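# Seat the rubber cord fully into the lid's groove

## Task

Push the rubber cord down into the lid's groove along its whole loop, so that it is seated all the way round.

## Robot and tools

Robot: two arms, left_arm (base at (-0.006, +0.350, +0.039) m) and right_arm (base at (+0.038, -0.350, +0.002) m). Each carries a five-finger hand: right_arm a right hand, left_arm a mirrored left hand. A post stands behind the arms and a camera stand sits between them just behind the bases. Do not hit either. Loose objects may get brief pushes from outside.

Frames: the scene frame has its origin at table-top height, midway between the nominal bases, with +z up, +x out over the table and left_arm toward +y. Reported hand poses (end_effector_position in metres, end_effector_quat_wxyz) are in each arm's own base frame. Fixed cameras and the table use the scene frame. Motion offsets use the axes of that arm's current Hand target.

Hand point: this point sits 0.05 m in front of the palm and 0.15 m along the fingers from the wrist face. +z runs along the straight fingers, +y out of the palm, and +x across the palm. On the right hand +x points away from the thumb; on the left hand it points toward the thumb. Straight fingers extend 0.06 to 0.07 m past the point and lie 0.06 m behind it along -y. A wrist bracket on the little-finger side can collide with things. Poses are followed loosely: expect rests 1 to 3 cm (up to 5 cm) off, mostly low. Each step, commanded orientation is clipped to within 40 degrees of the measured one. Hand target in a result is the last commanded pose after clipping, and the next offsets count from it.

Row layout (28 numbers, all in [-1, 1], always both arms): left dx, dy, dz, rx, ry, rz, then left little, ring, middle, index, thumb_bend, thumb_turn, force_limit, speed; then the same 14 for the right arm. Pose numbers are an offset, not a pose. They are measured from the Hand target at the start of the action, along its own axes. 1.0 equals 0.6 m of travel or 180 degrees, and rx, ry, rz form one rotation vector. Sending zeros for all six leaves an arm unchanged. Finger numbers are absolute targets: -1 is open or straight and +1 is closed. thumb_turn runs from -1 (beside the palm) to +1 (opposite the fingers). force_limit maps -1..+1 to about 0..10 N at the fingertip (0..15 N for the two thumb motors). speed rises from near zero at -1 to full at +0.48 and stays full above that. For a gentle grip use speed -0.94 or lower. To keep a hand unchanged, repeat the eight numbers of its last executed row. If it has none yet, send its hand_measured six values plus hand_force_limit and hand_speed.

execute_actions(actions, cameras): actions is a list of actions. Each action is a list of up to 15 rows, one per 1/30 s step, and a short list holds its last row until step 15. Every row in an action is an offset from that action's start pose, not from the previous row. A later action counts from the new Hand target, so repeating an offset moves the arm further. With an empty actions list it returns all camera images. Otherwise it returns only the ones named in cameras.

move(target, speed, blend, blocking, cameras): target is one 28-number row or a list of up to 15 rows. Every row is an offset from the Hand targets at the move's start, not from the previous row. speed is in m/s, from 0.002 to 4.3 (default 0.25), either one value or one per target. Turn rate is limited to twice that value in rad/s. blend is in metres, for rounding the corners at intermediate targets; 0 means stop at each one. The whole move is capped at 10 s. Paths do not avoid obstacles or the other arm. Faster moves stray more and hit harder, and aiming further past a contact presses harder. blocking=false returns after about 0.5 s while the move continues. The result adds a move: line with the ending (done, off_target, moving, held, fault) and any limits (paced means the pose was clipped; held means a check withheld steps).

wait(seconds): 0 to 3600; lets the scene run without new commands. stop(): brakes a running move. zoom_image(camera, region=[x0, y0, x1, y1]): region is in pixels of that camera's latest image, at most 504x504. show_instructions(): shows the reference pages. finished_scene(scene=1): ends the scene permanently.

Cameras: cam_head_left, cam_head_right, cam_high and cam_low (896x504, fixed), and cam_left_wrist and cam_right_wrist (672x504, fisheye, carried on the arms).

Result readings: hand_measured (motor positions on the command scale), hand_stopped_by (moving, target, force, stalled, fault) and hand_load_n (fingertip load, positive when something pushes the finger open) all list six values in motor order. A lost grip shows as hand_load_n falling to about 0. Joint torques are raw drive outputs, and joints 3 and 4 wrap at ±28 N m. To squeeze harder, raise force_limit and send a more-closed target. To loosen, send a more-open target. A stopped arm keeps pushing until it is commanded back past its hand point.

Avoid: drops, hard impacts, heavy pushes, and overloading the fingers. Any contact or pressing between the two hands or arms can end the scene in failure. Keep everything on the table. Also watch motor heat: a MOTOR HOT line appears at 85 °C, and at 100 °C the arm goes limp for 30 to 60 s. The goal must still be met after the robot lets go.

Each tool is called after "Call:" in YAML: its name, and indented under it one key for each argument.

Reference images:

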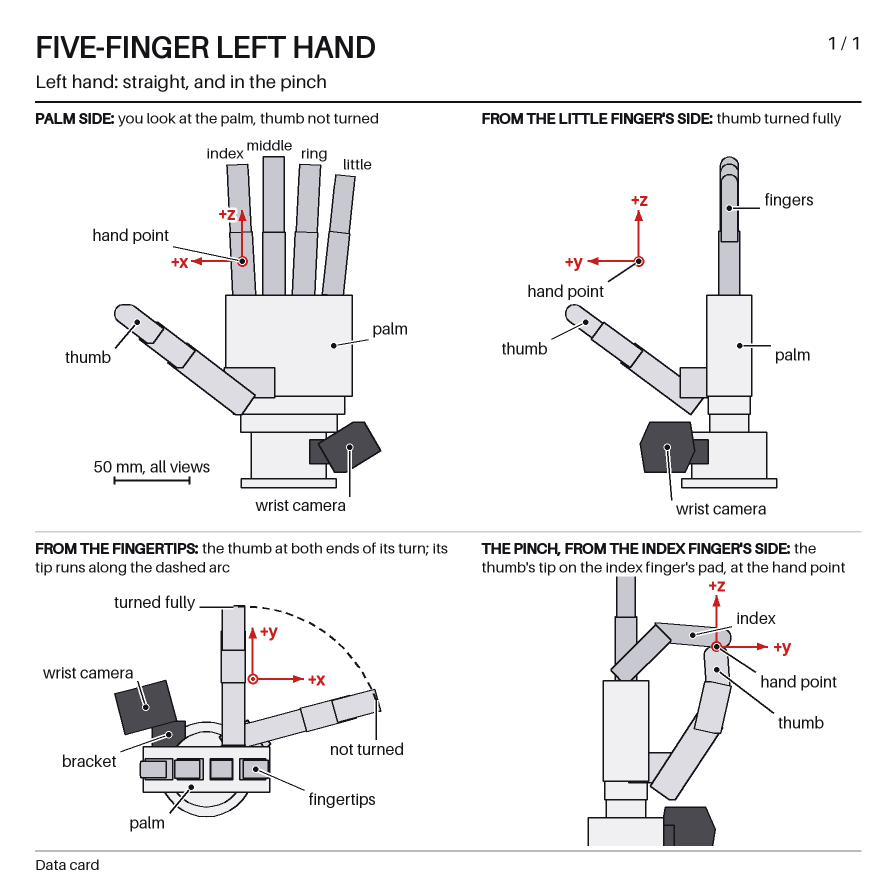

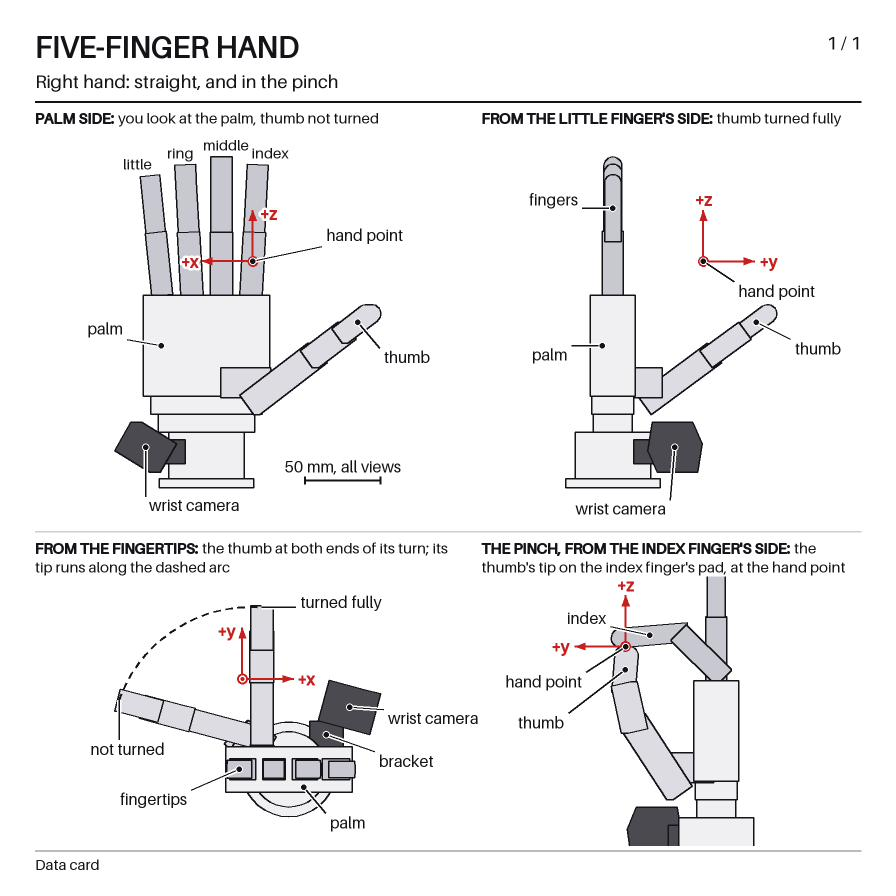

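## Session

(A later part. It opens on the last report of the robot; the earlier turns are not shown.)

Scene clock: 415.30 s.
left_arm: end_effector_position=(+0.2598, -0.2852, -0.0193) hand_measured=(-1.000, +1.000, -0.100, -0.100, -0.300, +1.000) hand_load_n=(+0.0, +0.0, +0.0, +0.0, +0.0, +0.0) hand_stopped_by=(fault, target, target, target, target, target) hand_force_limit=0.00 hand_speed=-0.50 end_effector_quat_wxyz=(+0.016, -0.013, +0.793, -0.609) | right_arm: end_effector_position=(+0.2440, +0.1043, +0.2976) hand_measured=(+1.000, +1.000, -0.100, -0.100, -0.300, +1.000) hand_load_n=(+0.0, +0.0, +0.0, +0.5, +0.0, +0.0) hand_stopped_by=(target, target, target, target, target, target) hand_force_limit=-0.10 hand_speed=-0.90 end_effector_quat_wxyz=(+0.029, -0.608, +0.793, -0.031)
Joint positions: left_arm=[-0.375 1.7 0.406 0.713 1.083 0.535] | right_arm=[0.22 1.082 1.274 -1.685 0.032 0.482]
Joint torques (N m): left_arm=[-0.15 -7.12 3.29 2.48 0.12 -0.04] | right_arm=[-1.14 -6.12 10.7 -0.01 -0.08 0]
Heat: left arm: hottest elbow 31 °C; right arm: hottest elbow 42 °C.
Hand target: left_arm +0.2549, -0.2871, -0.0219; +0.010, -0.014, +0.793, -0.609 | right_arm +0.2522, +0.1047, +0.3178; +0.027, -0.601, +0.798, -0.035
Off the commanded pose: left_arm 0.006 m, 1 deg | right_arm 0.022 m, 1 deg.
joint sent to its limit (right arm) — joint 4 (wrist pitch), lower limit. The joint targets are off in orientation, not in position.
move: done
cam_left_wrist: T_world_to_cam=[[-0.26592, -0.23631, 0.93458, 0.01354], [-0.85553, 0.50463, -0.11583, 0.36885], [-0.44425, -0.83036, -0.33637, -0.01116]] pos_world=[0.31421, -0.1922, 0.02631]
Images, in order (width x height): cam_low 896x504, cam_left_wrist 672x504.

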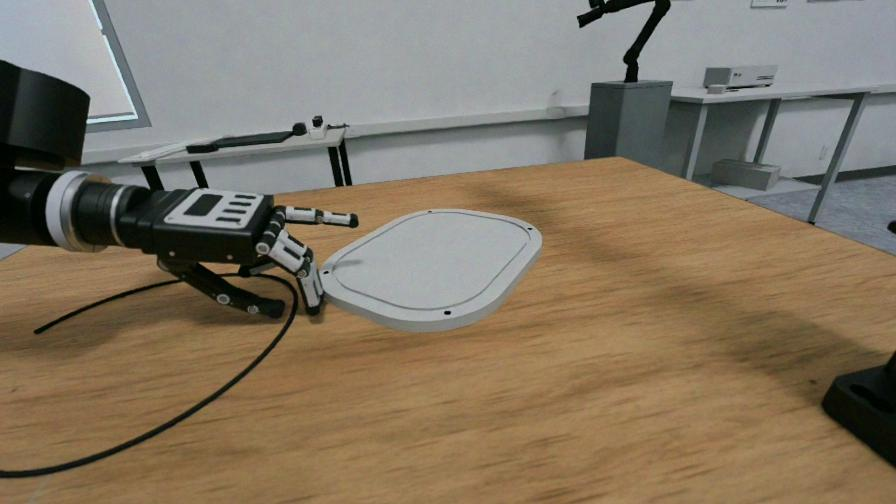

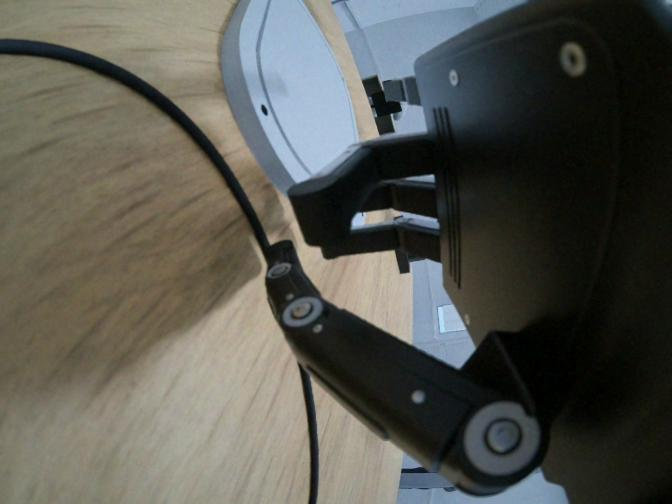

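Call:
move:
  target: [0,0,0,0,0,0,-1,1,0.5,0.5,-0.3,1,-0.2,-0.9,0,0,0,0,0,0,1,1,-0.1,-0.1,-0.3,1,-0.1,-0.9]
  cameras: ["cam_left_wrist","cam_low"]

Call:
zoom_image:
  camera: "cam_low"
  region: [160, 200, 400, 360]

Call:
zoom_image:
  camera: "cam_left_wrist"
  region: [160, 160, 400, 400]

Scene clock: 422.13 s.
left_arm: end_effector_position=(+0.2599, -0.2851, -0.0193) hand_measured=(-1.000, +1.000, +0.298, +0.364, -0.300, +1.000) hand_load_n=(+0.0, +0.0, +5.0, +4.0, +1.5, +0.0) hand_stopped_by=(fault, target, force, force, target, target) hand_force_limit=-0.20 hand_speed=-0.90 end_effector_quat_wxyz=(+0.015, -0.013, +0.793, -0.609) | right_arm: end_effector_position=(+0.2440, +0.1043, +0.2976) hand_measured=(+1.000, +1.000, -0.100, -0.100, -0.300, +1.000) hand_load_n=(+0.0, +0.0, +0.0, +0.5, +0.5, +0.0) hand_stopped_by=(target, target, target, target, target, target) hand_force_limit=-0.10 hand_speed=-0.90 end_effector_quat_wxyz=(+0.029, -0.608, +0.793, -0.031)
Joint positions: left_arm=[-0.375 1.7 0.406 0.713 1.083 0.534] | right_arm=[0.22 1.082 1.274 -1.685 0.032 0.482]
Joint torques (N m): left_arm=[0.21 -7.18 3.18 2.37 0.14 -0.06] | right_arm=[-1.14 -6.18 10.71 -0.03 -0.09 0]
Heat: left arm: hottest elbow 31 °C; right arm: hottest elbow 43 °C.
Hand target: left_arm +0.2550, -0.2871, -0.0220; +0.011, -0.014, +0.793, -0.609 | right_arm +0.2522, +0.1047, +0.3178; +0.027, -0.601, +0.798, -0.035
Off the commanded pose: left_arm 0.006 m, 1 deg | right_arm 0.022 m, 1 deg.
joint sent to its limit (right arm) — joint 4 (wrist pitch), lower limit. The joint targets are off in orientation, not in position.
move: done
cam_left_wrist: T_world_to_cam=[[-0.26523, -0.23662, 0.9347, 0.01326], [-0.85586, 0.50421, -0.11522, 0.36886], [-0.44402, -0.83053, -0.33624, -0.01127]] pos_world=[0.31421, -0.1922, 0.02631]
Images, in order (width x height): cam_low 896x504, cam_left_wrist 672x504.

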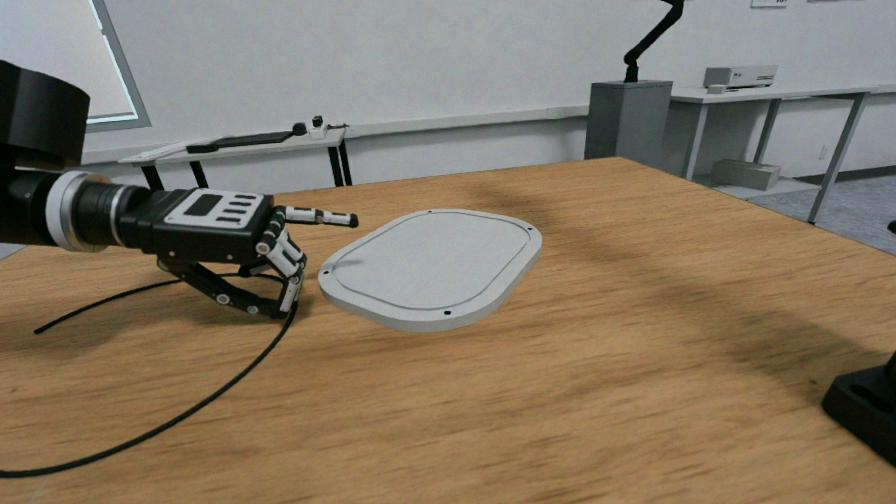

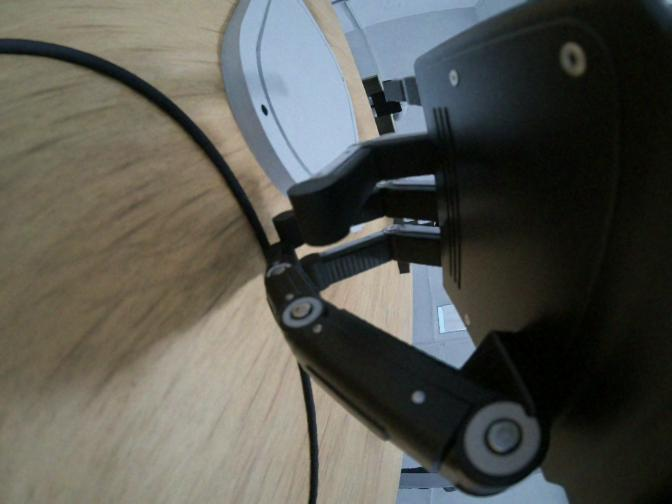

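Scaled by 2.100 from the camera's image (finer frame: 1280x720).

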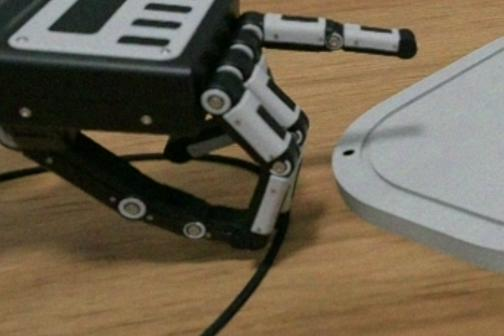

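Scaled by 2.100 from the camera's image (finer frame: 960x720).

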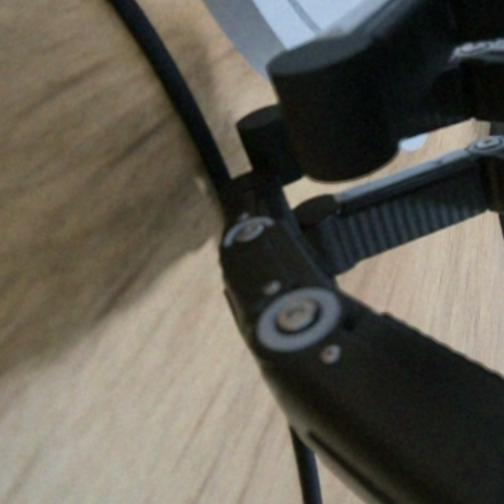

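Call:
move:
  target: [0,-0.0885,-0.0237,0,0,0,-1,1,0.5,0.5,-0.3,1,-0.2,-0.9,0,0,0,0,0,0,1,1,-0.1,-0.1,-0.3,1,-0.1,-0.9]
  cameras: ["cam_left_wrist","cam_low","cam_high"]
  speed: 0.05

Call:
zoom_image:
  camera: "cam_low"
  region: [0, 200, 400, 500]

Scene clock: 427.17 s.
left_arm: end_effector_position=(+0.2525, -0.2824, +0.0259) hand_measured=(-1.000, +1.000, +0.298, +0.364, -0.300, +1.000) hand_load_n=(+0.0, +0.0, +5.0, +4.0, +2.0, +0.0) hand_stopped_by=(fault, target, force, force, target, target) hand_force_limit=-0.20 hand_speed=-0.90 end_effector_quat_wxyz=(+0.008, -0.020, +0.795, -0.606) | right_arm: end_effector_position=(+0.2440, +0.1043, +0.2976) hand_measured=(+1.000, +1.000, -0.100, -0.100, -0.300, +1.000) hand_load_n=(+0.0, +0.5, +0.0, +0.0, +0.0, +0.0) hand_stopped_by=(target, target, target, target, target, target) hand_force_limit=-0.10 hand_speed=-0.90 end_effector_quat_wxyz=(+0.029, -0.608, +0.793, -0.031)
Joint positions: left_arm=[-0.375 1.486 0.406 0.48 1.083 0.53] | right_arm=[0.22 1.082 1.274 -1.685 0.032 0.482]
Joint torques (N m): left_arm=[-0.09 -7.82 6.2 1.39 0.2 -0.05] | right_arm=[-1.14 -6.12 10.73 -0.01 -0.08 0]
Heat: left arm: hottest elbow 30 °C; right arm: hottest elbow 43 °C.
Hand target: left_arm +0.2550, -0.2871, +0.0331; +0.011, -0.013, +0.793, -0.609 | right_arm +0.2522, +0.1047, +0.3178; +0.027, -0.601, +0.798, -0.035
Off the commanded pose: left_arm 0.009 m, 1 deg | right_arm 0.022 m, 1 deg.
joint sent to its limit (right arm) — joint 4 (wrist pitch), lower limit. The joint targets are off in orientation, not in position.
move: done
cam_left_wrist: T_world_to_cam=[[-0.24515, -0.24288, 0.93857, -0.03729], [-0.85865, 0.50389, -0.09388, 0.36651], [-0.45013, -0.82892, -0.33208, 0.00485]] pos_world=[0.30774, -0.18971, 0.07102]
Images, in order (width x height): cam_high 896x504, cam_low 896x504, cam_left_wrist 672x504.

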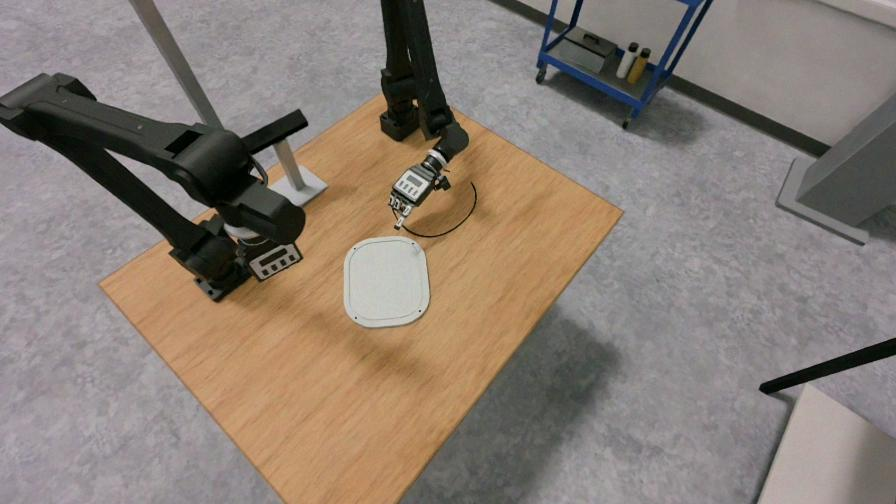

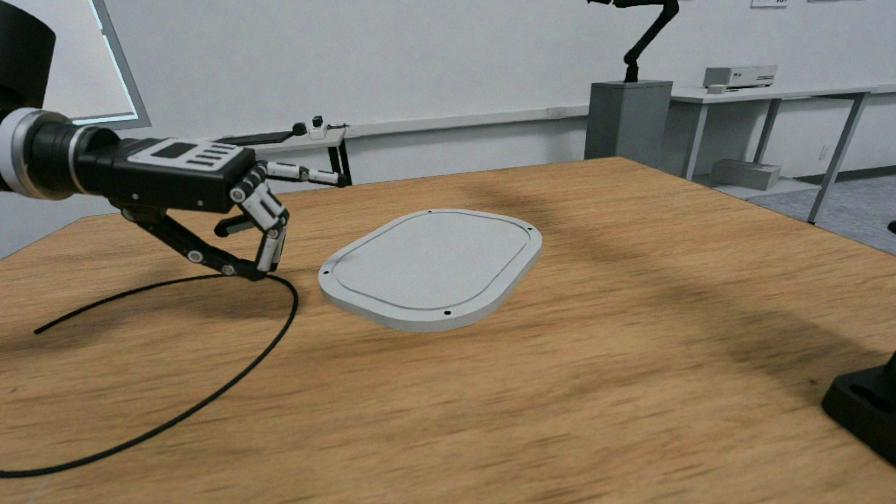

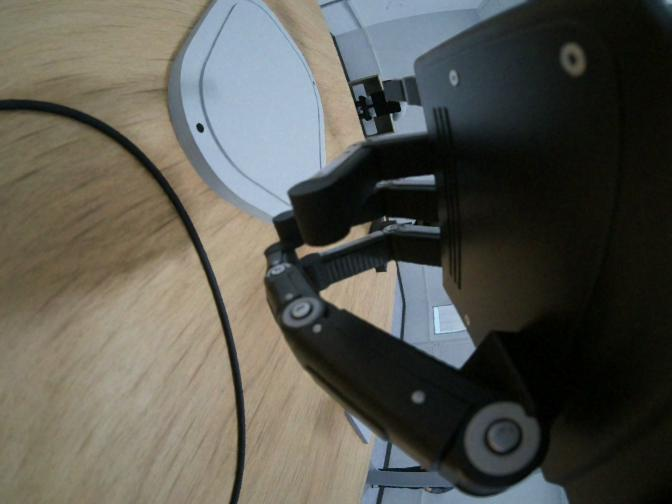

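Scaled by 1.260 from the camera's image (finer frame: 1280x720).

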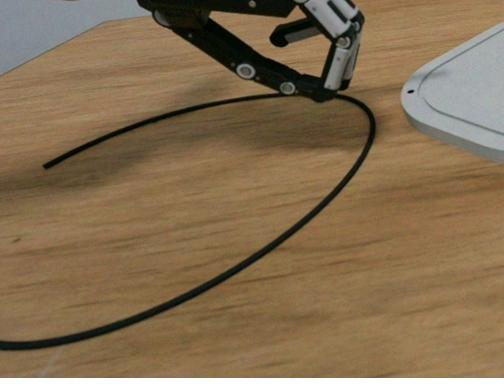

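Call:
move:
  target:
    - [0,0,0,0,0,0,-1,1,-0.1,-0.1,-0.3,1,-0.2,-0.6,0,0,0,0,0,0,1,1,-0.1,-0.1,-0.3,1,-0.1,-0.9]
    - [0,0.0966,0.0259,0,0,0,-1,1,-0.1,-0.1,-0.3,1,-0.2,-0.6,0,0,0,0,0,0,1,1,-0.1,-0.1,-0.3,1,-0.1,-0.9]
  cameras: ["cam_left_wrist","cam_low"]
  speed: 0.04

Call:
zoom_image:
  camera: "cam_low"
  region: [180, 220, 360, 340]

Scene clock: 436.40 s.
left_arm: end_effector_position=(+0.2592, -0.2851, -0.0250) hand_measured=(-1.000, +1.000, -0.100, -0.100, -0.300, +1.000) hand_load_n=(+0.0, +0.0, +0.0, +0.0, +0.0, +0.0) hand_stopped_by=(fault, target, target, target, target, target) hand_force_limit=-0.20 hand_speed=-0.60 end_effector_quat_wxyz=(+0.013, -0.016, +0.793, -0.609) | right_arm: end_effector_position=(+0.2440, +0.1043, +0.2976) hand_measured=(+1.000, +1.000, -0.100, -0.100, -0.300, +1.000) hand_load_n=(+0.0, +0.5, +0.0, +0.0, +0.0, +0.0) hand_stopped_by=(target, target, target, target, target, target) hand_force_limit=-0.10 hand_speed=-0.90 end_effector_quat_wxyz=(+0.029, -0.608, +0.793, -0.031)
Joint positions: left_arm=[-0.375 1.725 0.406 0.736 1.083 0.53] | right_arm=[0.22 1.082 1.274 -1.685 0.032 0.482]
Joint torques (N m): left_arm=[0.32 -7.82 3.1 2.39 0.14 -0.03] | right_arm=[-1.14 -6.12 10.73 -0.01 -0.08 0]
Heat: left arm: hottest elbow 30 °C; right arm: hottest elbow 43 °C.
Hand target: left_arm +0.2550, -0.2871, -0.0270; +0.011, -0.014, +0.793, -0.609 | right_arm +0.2522, +0.1047, +0.3178; +0.027, -0.601, +0.798, -0.035
Off the commanded pose: left_arm 0.005 m, 0 deg | right_arm 0.022 m, 1 deg.
joint sent to its limit (right arm) — joint 4 (wrist pitch), lower limit. The joint targets are off in orientation, not in position.
move: done
cam_left_wrist: T_world_to_cam=[[-0.25914, -0.23739, 0.93621, 0.0167], [-0.85713, 0.5033, -0.10963, 0.36776], [-0.44517, -0.83086, -0.3339, -0.01308]] pos_world=[0.31372, -0.192, 0.02032]
Images, in order (width x height): cam_low 896x504, cam_left_wrist 672x504.

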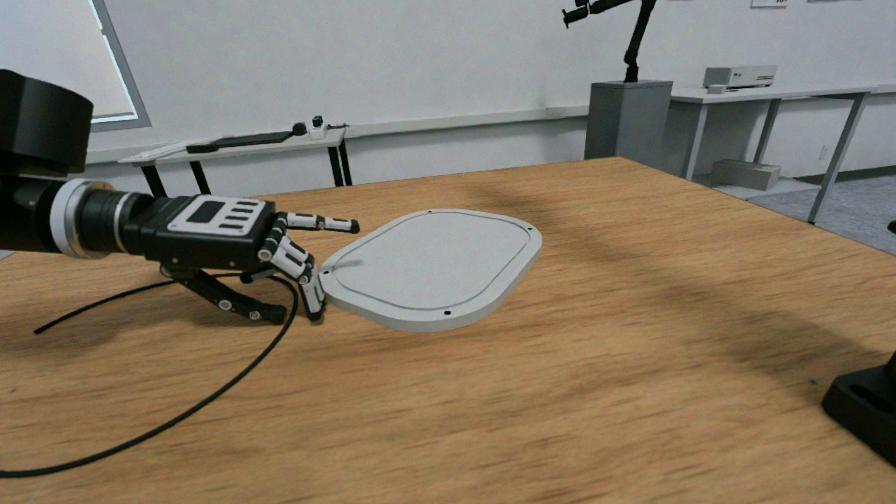

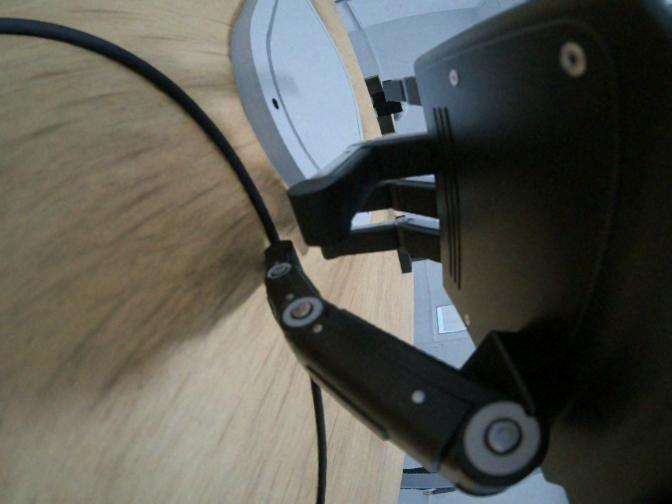

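Scaled by 2.800 from the camera's image (finer frame: 1280x720).

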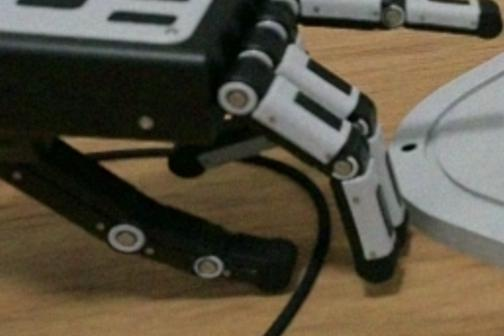

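Call:
move:
  target: [0,0.008,0.0022,0,0,0,-1,1,-0.1,-0.1,-0.3,1,-0.2,-0.6,0,0,0,0,0,0,1,1,-0.1,-0.1,-0.3,1,-0.1,-0.9]
  cameras: ["cam_left_wrist","cam_low"]
  speed: 0.03

Call:
zoom_image:
  camera: "cam_low"
  region: [180, 220, 360, 340]

Scene clock: 441.77 s.
left_arm: end_effector_position=(+0.2594, -0.2851, -0.0293) hand_measured=(-1.000, +1.000, -0.100, -0.100, -0.300, +1.000) hand_load_n=(+0.0, +0.0, +0.0, +0.0, +0.0, +0.0) hand_stopped_by=(fault, target, target, target, target, target) hand_force_limit=-0.20 hand_speed=-0.60 end_effector_quat_wxyz=(+0.014, -0.015, +0.793, -0.609) | right_arm: end_effector_position=(+0.2440, +0.1043, +0.2976) hand_measured=(+1.000, +1.000, -0.100, -0.100, -0.300, +1.000) hand_load_n=(+0.0, +0.0, +0.0, +0.0, +0.0, +0.0) hand_stopped_by=(target, target, target, target, target, target) hand_force_limit=-0.10 hand_speed=-0.90 end_effector_quat_wxyz=(+0.029, -0.608, +0.793, -0.031)
Joint positions: left_arm=[-0.375 1.746 0.406 0.759 1.083 0.53] | right_arm=[0.22 1.082 1.274 -1.685 0.032 0.482]
Joint torques (N m): left_arm=[-0.5 -7.53 2.99 2.22 0.14 -0.04] | right_arm=[-1.14 -6.12 10.73 -0.01 -0.09 0]
Heat: left arm: hottest elbow 30 °C; right arm: hottest elbow 43 °C.
Hand target: left_arm +0.2550, -0.2871, -0.0319; +0.011, -0.014, +0.793, -0.609 | right_arm +0.2522, +0.1047, +0.3178; +0.027, -0.601, +0.798, -0.035
Off the commanded pose: left_arm 0.006 m, 0 deg | right_arm 0.022 m, 1 deg.
joint sent to its limit (right arm) — joint 4 (wrist pitch), lower limit. The joint targets are off in orientation, not in position.
move: done
cam_left_wrist: T_world_to_cam=[[-0.26108, -0.23662, 0.93587, 0.02139], [-0.85694, 0.50314, -0.11185, 0.36738], [-0.44441, -0.83118, -0.33413, -0.01482]] pos_world=[0.31382, -0.1921, 0.01612]
Images, in order (width x height): cam_low 896x504, cam_left_wrist 672x504.

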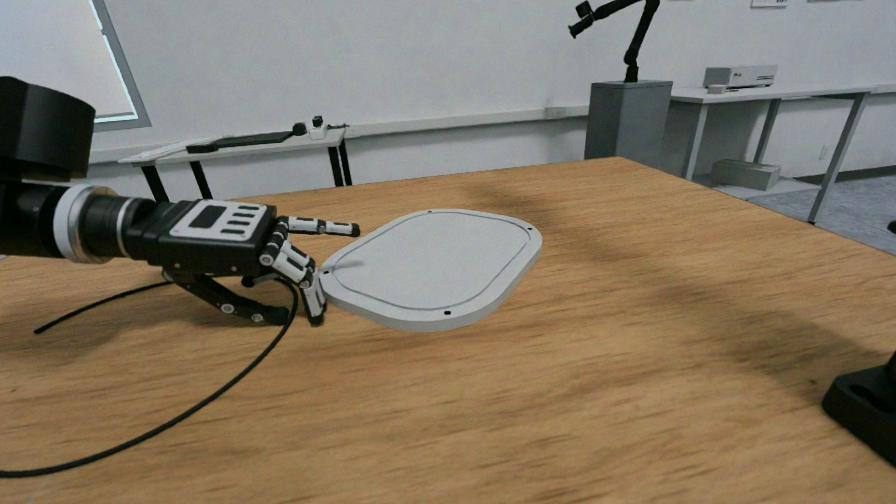

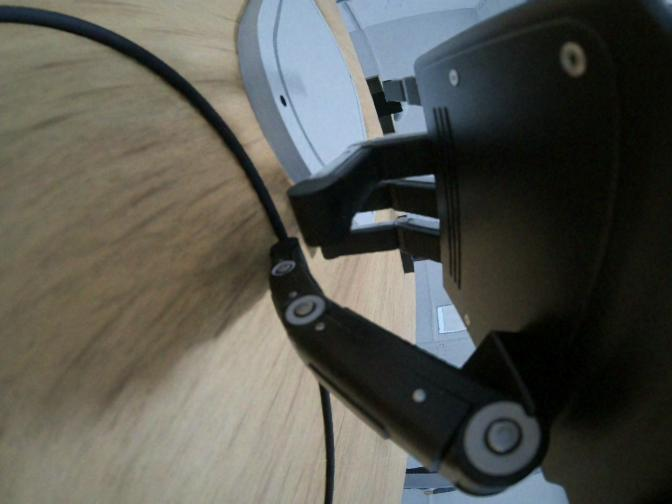

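Scaled by 2.800 from the camera's image (finer frame: 1280x720).

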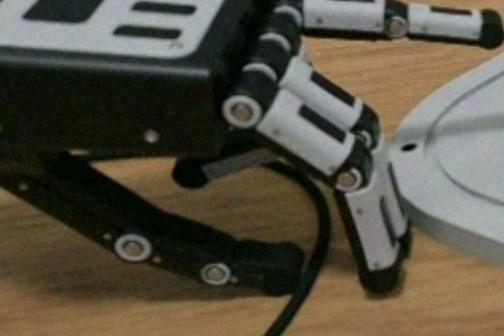

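Call:
move:
  target:
    - [0,-0.004,-0.001,0,0,0,-1,1,-0.1,-0.1,-0.3,1,-0.2,-0.9,0,0,0,0,0,0,1,1,-0.1,-0.1,-0.3,1,-0.1,-0.9]
    - [0,-0.004,-0.001,0,0,0,-1,1,0.5,0.5,-0.3,1,-0.1,-0.9,0,0,0,0,0,0,1,1,-0.1,-0.1,-0.3,1,-0.1,-0.9]
  cameras: ["cam_left_wrist","cam_low"]
  speed: 0.03

Call:
zoom_image:
  camera: "cam_low"
  region: [180, 220, 360, 340]

Call:
zoom_image:
  camera: "cam_left_wrist"
  region: [200, 180, 360, 300]

Scene clock: 451.23 s.
left_arm: end_effector_position=(+0.2581, -0.2863, -0.0287) hand_measured=(-1.000, +1.000, +0.270, +0.346, -0.300, +1.000) hand_load_n=(+0.0, +0.0, +4.5, +4.0, +0.0, +0.0) hand_stopped_by=(fault, target, force, force, target, target) hand_force_limit=-0.10 hand_speed=-0.90 end_effector_quat_wxyz=(+0.013, -0.013, +0.792, -0.610) | right_arm: end_effector_position=(+0.2440, +0.1043, +0.2976) hand_measured=(+1.000, +1.000, -0.100, -0.100, -0.300, +1.000) hand_load_n=(+0.0, +0.0, +0.0, +0.0, +0.0, +0.0) hand_stopped_by=(target, target, target, target, target, target) hand_force_limit=-0.10 hand_speed=-0.90 end_effector_quat_wxyz=(+0.029, -0.608, +0.793, -0.031)
Joint positions: left_arm=[-0.379 1.746 0.406 0.761 1.085 0.528] | right_arm=[0.22 1.082 1.274 -1.685 0.032 0.482]
Joint torques (N m): left_arm=[-0.26 -8.06 2.96 1.69 0.04 -0.07] | right_arm=[-1.14 -6.18 10.71 -0.02 -0.08 0]
Heat: left arm: hottest elbow 30 °C; right arm: hottest elbow 43 °C.
Hand target: left_arm +0.2550, -0.2872, -0.0294; +0.011, -0.014, +0.793, -0.609 | right_arm +0.2522, +0.1047, +0.3178; +0.027, -0.601, +0.798, -0.035
Off the commanded pose: left_arm 0.003 m, 0 deg | right_arm 0.022 m, 1 deg.
joint sent to its limit (right arm) — joint 4 (wrist pitch), lower limit. The joint targets are off in orientation, not in position.
move: done
cam_left_wrist: T_world_to_cam=[[-0.26261, -0.23298, 0.93635, 0.02165], [-0.85402, 0.50778, -0.11318, 0.36744], [-0.44909, -0.82939, -0.33232, -0.01442]] pos_world=[0.31301, -0.1935, 0.01652]
Images, in order (width x height): cam_low 896x504, cam_left_wrist 672x504.

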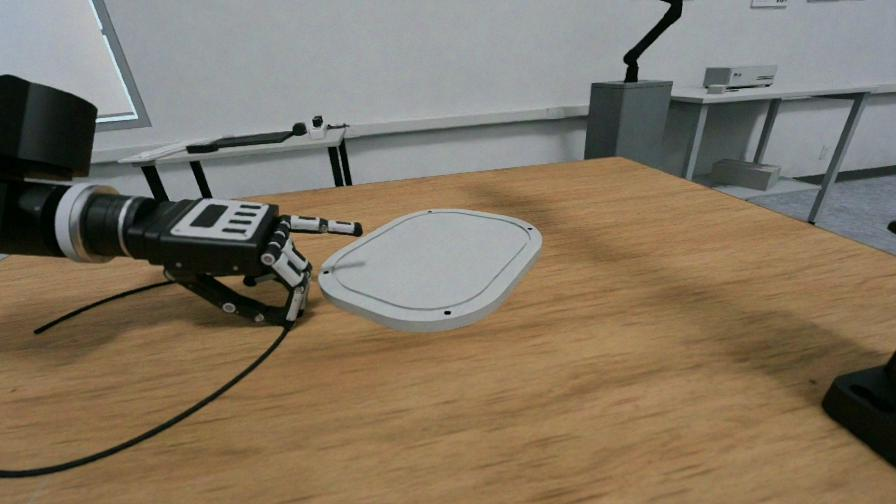

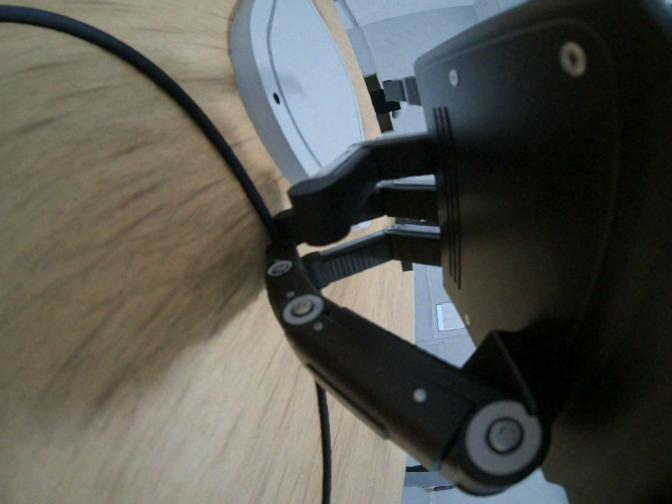

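Scaled by 2.800 from the camera's image (finer frame: 1280x720).

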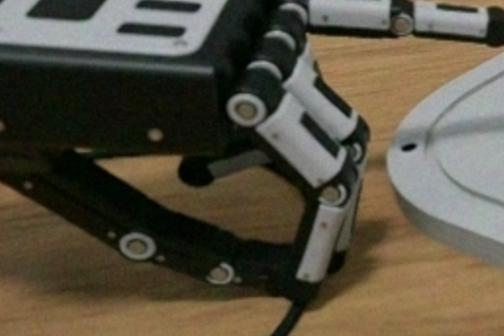

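Scaled by 3.150 from the camera's image (finer frame: 960x720).

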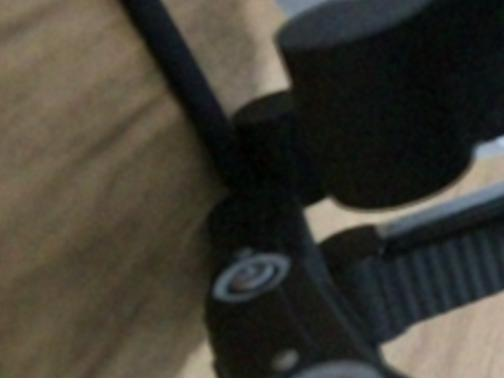

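Lift and check.

Call:
move:
  target: [0,-0.0885,-0.0237,0,0,0,-1,1,0.5,0.5,-0.3,1,-0.1,-0.9,0,0,0,0,0,0,1,1,-0.1,-0.1,-0.3,1,-0.1,-0.9]
  cameras: ["cam_left_wrist","cam_low","cam_high"]
  speed: 0.05

Call:
zoom_image:
  camera: "cam_low"
  region: [0, 200, 400, 500]

Scene clock: 456.67 s.
left_arm: end_effector_position=(+0.2531, -0.2841, +0.0195) hand_measured=(-1.000, +1.000, +0.270, +0.346, -0.300, +1.000) hand_load_n=(+0.0, +0.0, +2.0, +0.0, +2.0, +0.0) hand_stopped_by=(fault, target, force, force, target, target) hand_force_limit=-0.10 hand_speed=-0.90 end_effector_quat_wxyz=(+0.007, -0.019, +0.794, -0.607) | right_arm: end_effector_position=(+0.2440, +0.1043, +0.2976) hand_measured=(+1.000, +1.000, -0.100, -0.100, -0.300, +1.000) hand_load_n=(+0.0, +0.0, +0.0, +0.0, +0.0, +0.0) hand_stopped_by=(target, target, target, target, target, target) hand_force_limit=-0.10 hand_speed=-0.90 end_effector_quat_wxyz=(+0.029, -0.608, +0.793, -0.031)
Joint positions: left_arm=[-0.379 1.517 0.406 0.516 1.083 0.528] | right_arm=[0.22 1.082 1.274 -1.685 0.032 0.482]
Joint torques (N m): left_arm=[0.44 -8.64 5.57 1.36 0.13 0.01] | right_arm=[-1.14 -6.18 10.71 -0.01 -0.09 0]
Heat: left arm: hottest elbow 30 °C; right arm: hottest elbow 43 °C.
Hand target: left_arm +0.2550, -0.2871, +0.0256; +0.011, -0.014, +0.793, -0.609 | right_arm +0.2522, +0.1047, +0.3178; +0.027, -0.601, +0.798, -0.035
Off the commanded pose: left_arm 0.007 m, 1 deg | right_arm 0.022 m, 1 deg.
joint sent to its limit (right arm) — joint 4 (wrist pitch), lower limit. The joint targets are off in orientation, not in position.
move: done
cam_left_wrist: T_world_to_cam=[[-0.24759, -0.24072, 0.93848, -0.03026], [-0.85685, 0.50653, -0.09613, 0.36758], [-0.45223, -0.82794, -0.33167, 0.00237]] pos_world=[0.30854, -0.19151, 0.06452]
Images, in order (width x height): cam_high 896x504, cam_low 896x504, cam_left_wrist 672x504.

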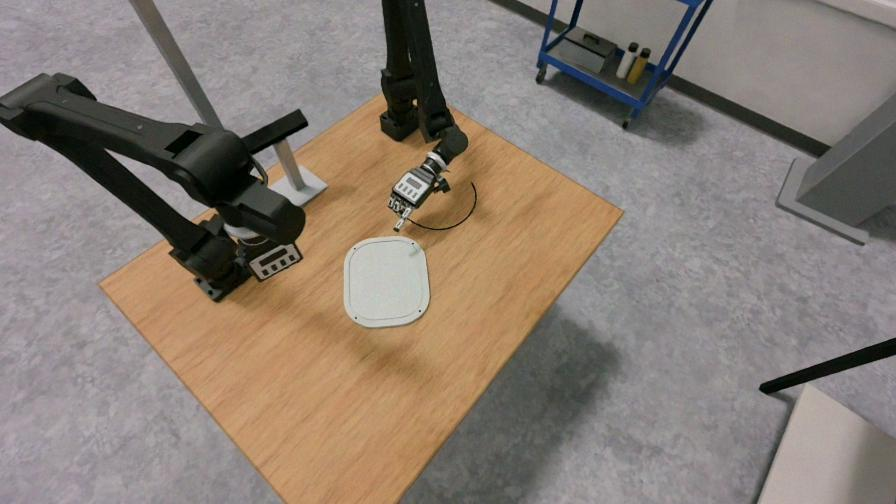

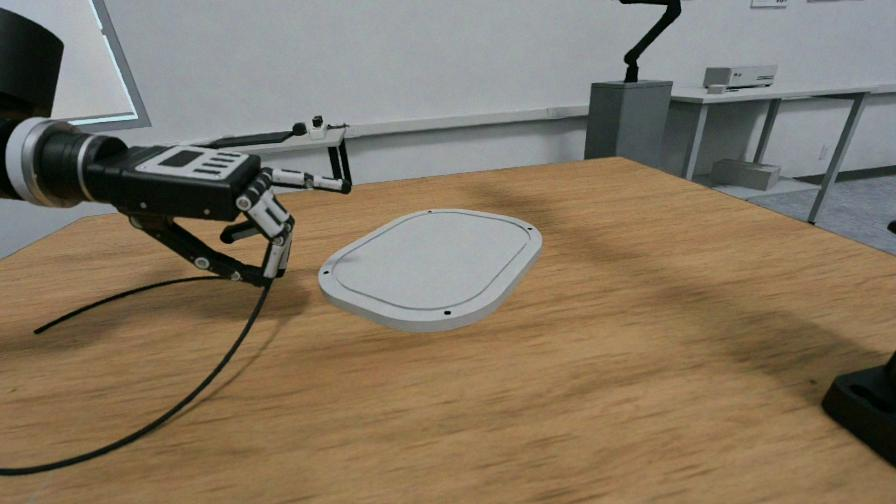

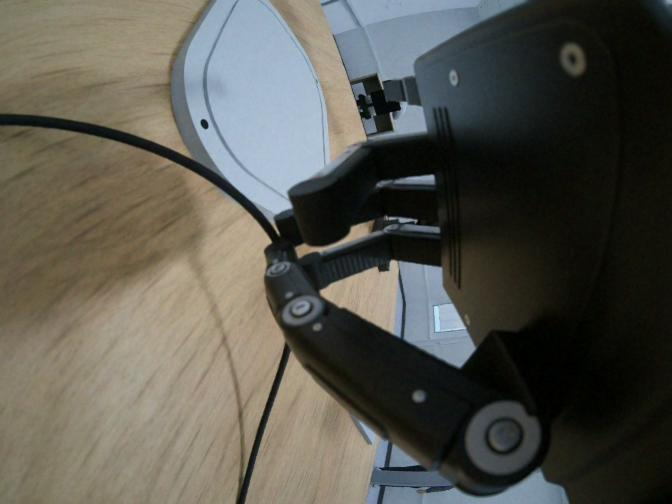

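Scaled by 1.260 from the camera's image (finer frame: 1280x720).

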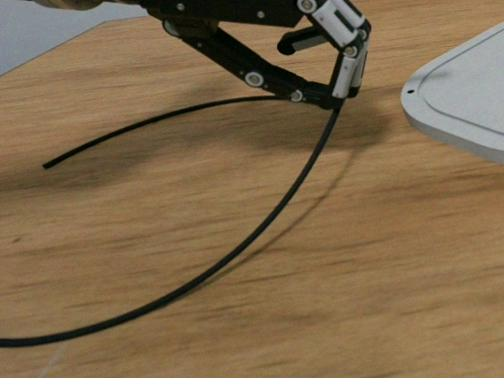

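Call:
move:
  target:
    - [0,0,0,0,0,0,-1,1,0.6,0.6,-0.3,1,0.0,-0.9,0,0,0,0,0,0,1,1,-0.1,-0.1,-0.3,1,-0.1,-0.9]
    - [-0.1314,-0.0655,0.1915,0,-0.118,-0.0317,-1,1,0.6,0.6,-0.3,1,0.0,-0.9,0,0,0,0,0,0,1,1,-0.1,-0.1,-0.3,1,-0.1,-0.9]
  cameras: ["cam_left_wrist","cam_low","cam_high"]
  speed: 0.06

Call:
zoom_image:
  camera: "cam_low"
  region: [60, 100, 560, 400]

Scene clock: 479.07 s.
left_arm: end_effector_position=(+0.3261, -0.3896, +0.0212) hand_measured=(-1.000, +1.000, +0.286, +0.390, -0.302, +1.000) hand_load_n=(+0.0, +0.0, +4.0, +5.5, +7.5, +0.0) hand_stopped_by=(fault, target, force, force, target, target) hand_force_limit=0.00 hand_speed=-0.90 end_effector_quat_wxyz=(+0.120, -0.173, +0.786, -0.581) | right_arm: end_effector_position=(+0.2440, +0.1043, +0.2976) hand_measured=(+1.000, +1.000, -0.100, -0.100, -0.300, +1.000) hand_load_n=(+0.0, +0.0, +0.0, +0.0, +0.0, +0.0) hand_stopped_by=(target, target, target, target, target, target) hand_force_limit=-0.10 hand_speed=-0.90 end_effector_quat_wxyz=(+0.029, -0.608, +0.793, -0.031)
Joint positions: left_arm=[-0.661 1.658 0.552 0.768 0.467 0.144] | right_arm=[0.22 1.082 1.274 -1.685 0.032 0.482]
Joint torques (N m): left_arm=[0.03 -8.29 8.73 2.99 -0.08 -0.1] | right_arm=[-1.14 -6.18 10.71 -0.01 -0.09 0]
Heat: left arm: hottest shoulder 29 °C; right arm: hottest elbow 44 °C.
Hand target: left_arm +0.3379, -0.4055, +0.0338; +0.126, -0.165, +0.776, -0.596 | right_arm +0.2522, +0.1047, +0.3178; +0.027, -0.601, +0.798, -0.035
Off the commanded pose: left_arm 0.024 m, 2 deg | right_arm 0.022 m, 1 deg.
joint sent to its limit (right arm) — joint 4 (wrist pitch), lower limit. The joint targets are off in orientation, not in position.
move: off_target (left_arm)
cam_left_wrist: T_world_to_cam=[[-0.12482, -0.34439, 0.93049, -0.11951], [-0.98561, 0.15081, -0.0764, 0.38676], [-0.11401, -0.92663, -0.35826, -0.19948]] pos_world=[0.34353, -0.28433, 0.06929]
Images, in order (width x height): cam_high 896x504, cam_low 896x504, cam_left_wrist 672x504.

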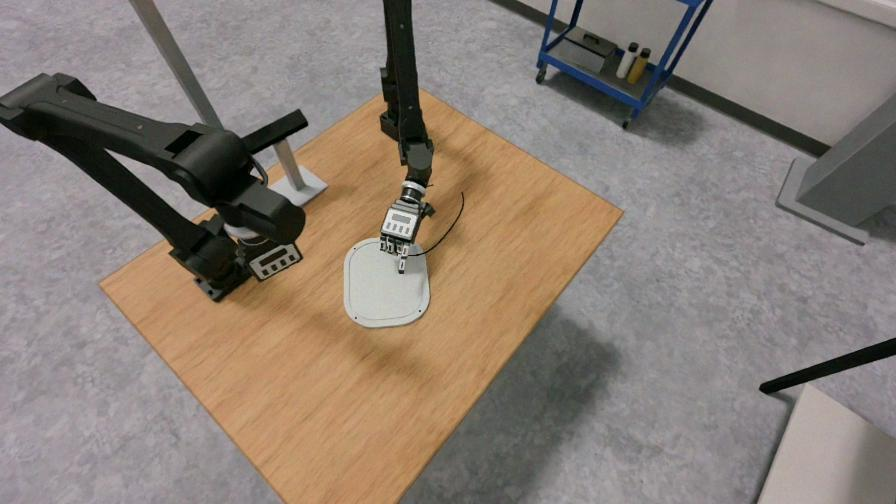

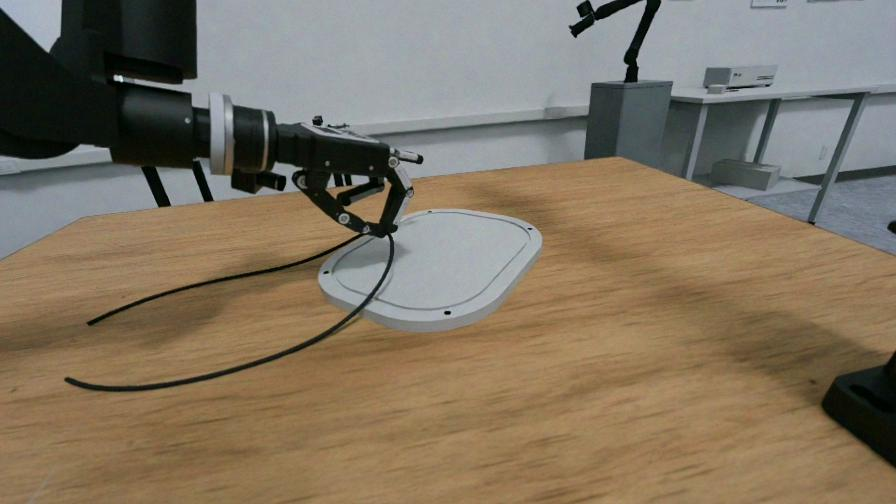

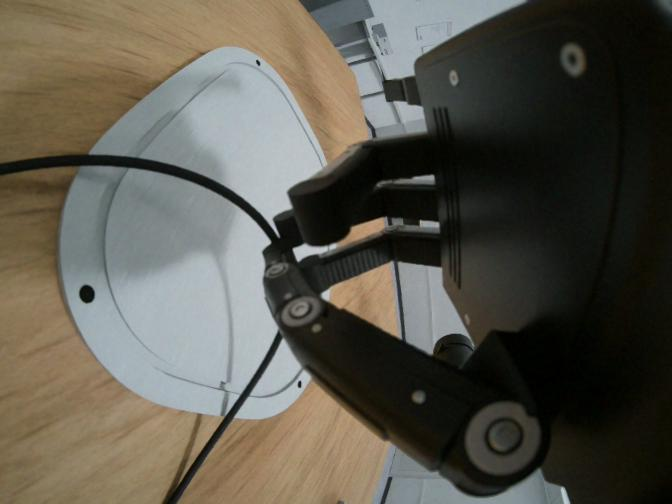

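Scaled by 1.008 from the camera's image (finer frame: 1280x720).

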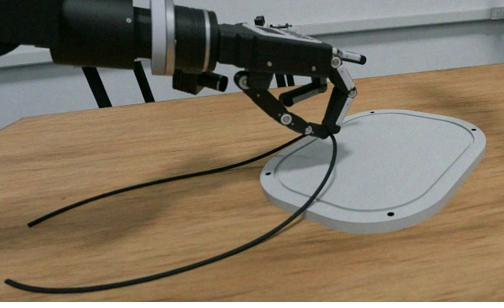

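Call:
move:
  target: [-0.0473,-0.0622,0.2252,0,-0.118,-0.0317,-1,1,0.6,0.6,-0.3,1,0.0,-0.9,0,0,0,0,0,0,1,1,-0.1,-0.1,-0.3,1,-0.1,-0.9]
  cameras: ["cam_left_wrist","cam_low","cam_high"]
  speed: 0.06

Call:
zoom_image:
  camera: "cam_high"
  region: [320, 180, 480, 340]

Scene clock: 490.40 s.
left_arm: end_effector_position=(+0.4137, -0.5034, +0.0229) hand_measured=(-1.000, +1.000, +0.286, +0.390, -0.302, +1.000) hand_load_n=(+0.0, +0.0, +4.5, +5.5, +7.5, +0.0) hand_stopped_by=(fault, target, force, force, target, target) hand_force_limit=0.00 hand_speed=-0.90 end_effector_quat_wxyz=(+0.238, -0.312, +0.739, -0.548) | right_arm: end_effector_position=(+0.2440, +0.1043, +0.2976) hand_measured=(+1.000, +1.000, -0.100, -0.100, -0.300, +1.000) hand_load_n=(+0.5, +0.0, +0.0, +0.5, +0.0, +0.0) hand_stopped_by=(target, target, target, target, target, target) hand_force_limit=-0.10 hand_speed=-0.90 end_effector_quat_wxyz=(+0.029, -0.608, +0.793, -0.031)
Joint positions: left_arm=[-0.862 1.861 0.885 0.684 -0.097 -0.018] | right_arm=[0.22 1.082 1.274 -1.685 0.032 0.482]
Joint torques (N m): left_arm=[-0.15 -11.87 10.13 2.1 -0.21 -0.04] | right_arm=[-1.14 -6.18 10.71 -0.01 -0.08 0]
Heat: left arm: hottest elbow 30 °C; right arm: hottest elbow 44 °C.
Hand target: left_arm +0.4209, -0.5220, +0.0350; +0.237, -0.310, +0.730, -0.561 | right_arm +0.2522, +0.1047, +0.3178; +0.027, -0.601, +0.798, -0.035
Off the commanded pose: left_arm 0.023 m, 2 deg | right_arm 0.022 m, 1 deg.
joint sent to its limit (right arm) — joint 4 (wrist pitch), lower limit. The joint targets are off in orientation, not in position.
move: off_target (left_arm)
cam_left_wrist: T_world_to_cam=[[-0.00875, -0.37472, 0.9271, -0.21257], [-0.96829, -0.22831, -0.10141, 0.29291], [0.24966, -0.89859, -0.36084, -0.43065]] pos_world=[0.38928, -0.39976, 0.07139]
Images, in order (width x height): cam_high 896x504, cam_low 896x504, cam_left_wrist 672x504.

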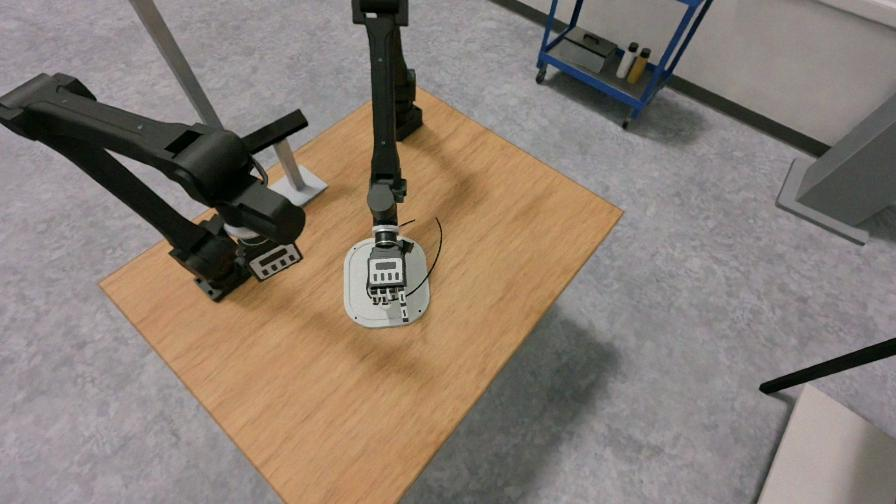

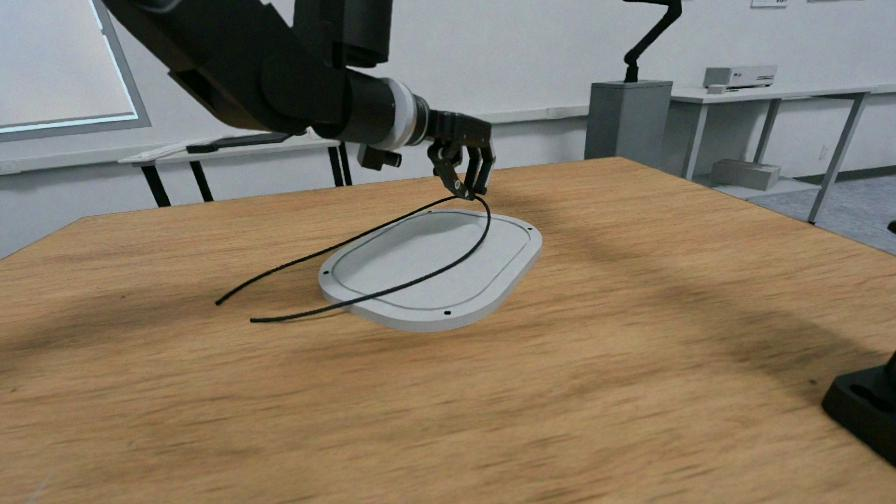

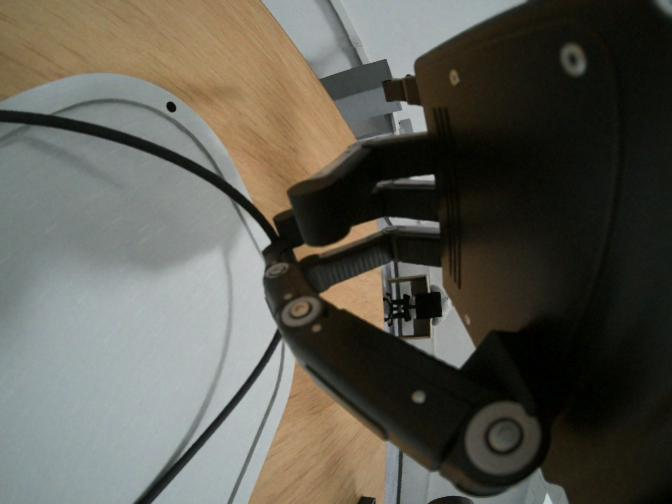

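Scaled by 3.150 from the camera's image (finer frame: 1280x720).

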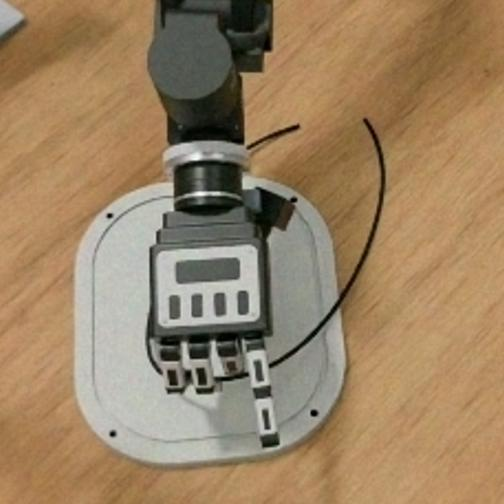

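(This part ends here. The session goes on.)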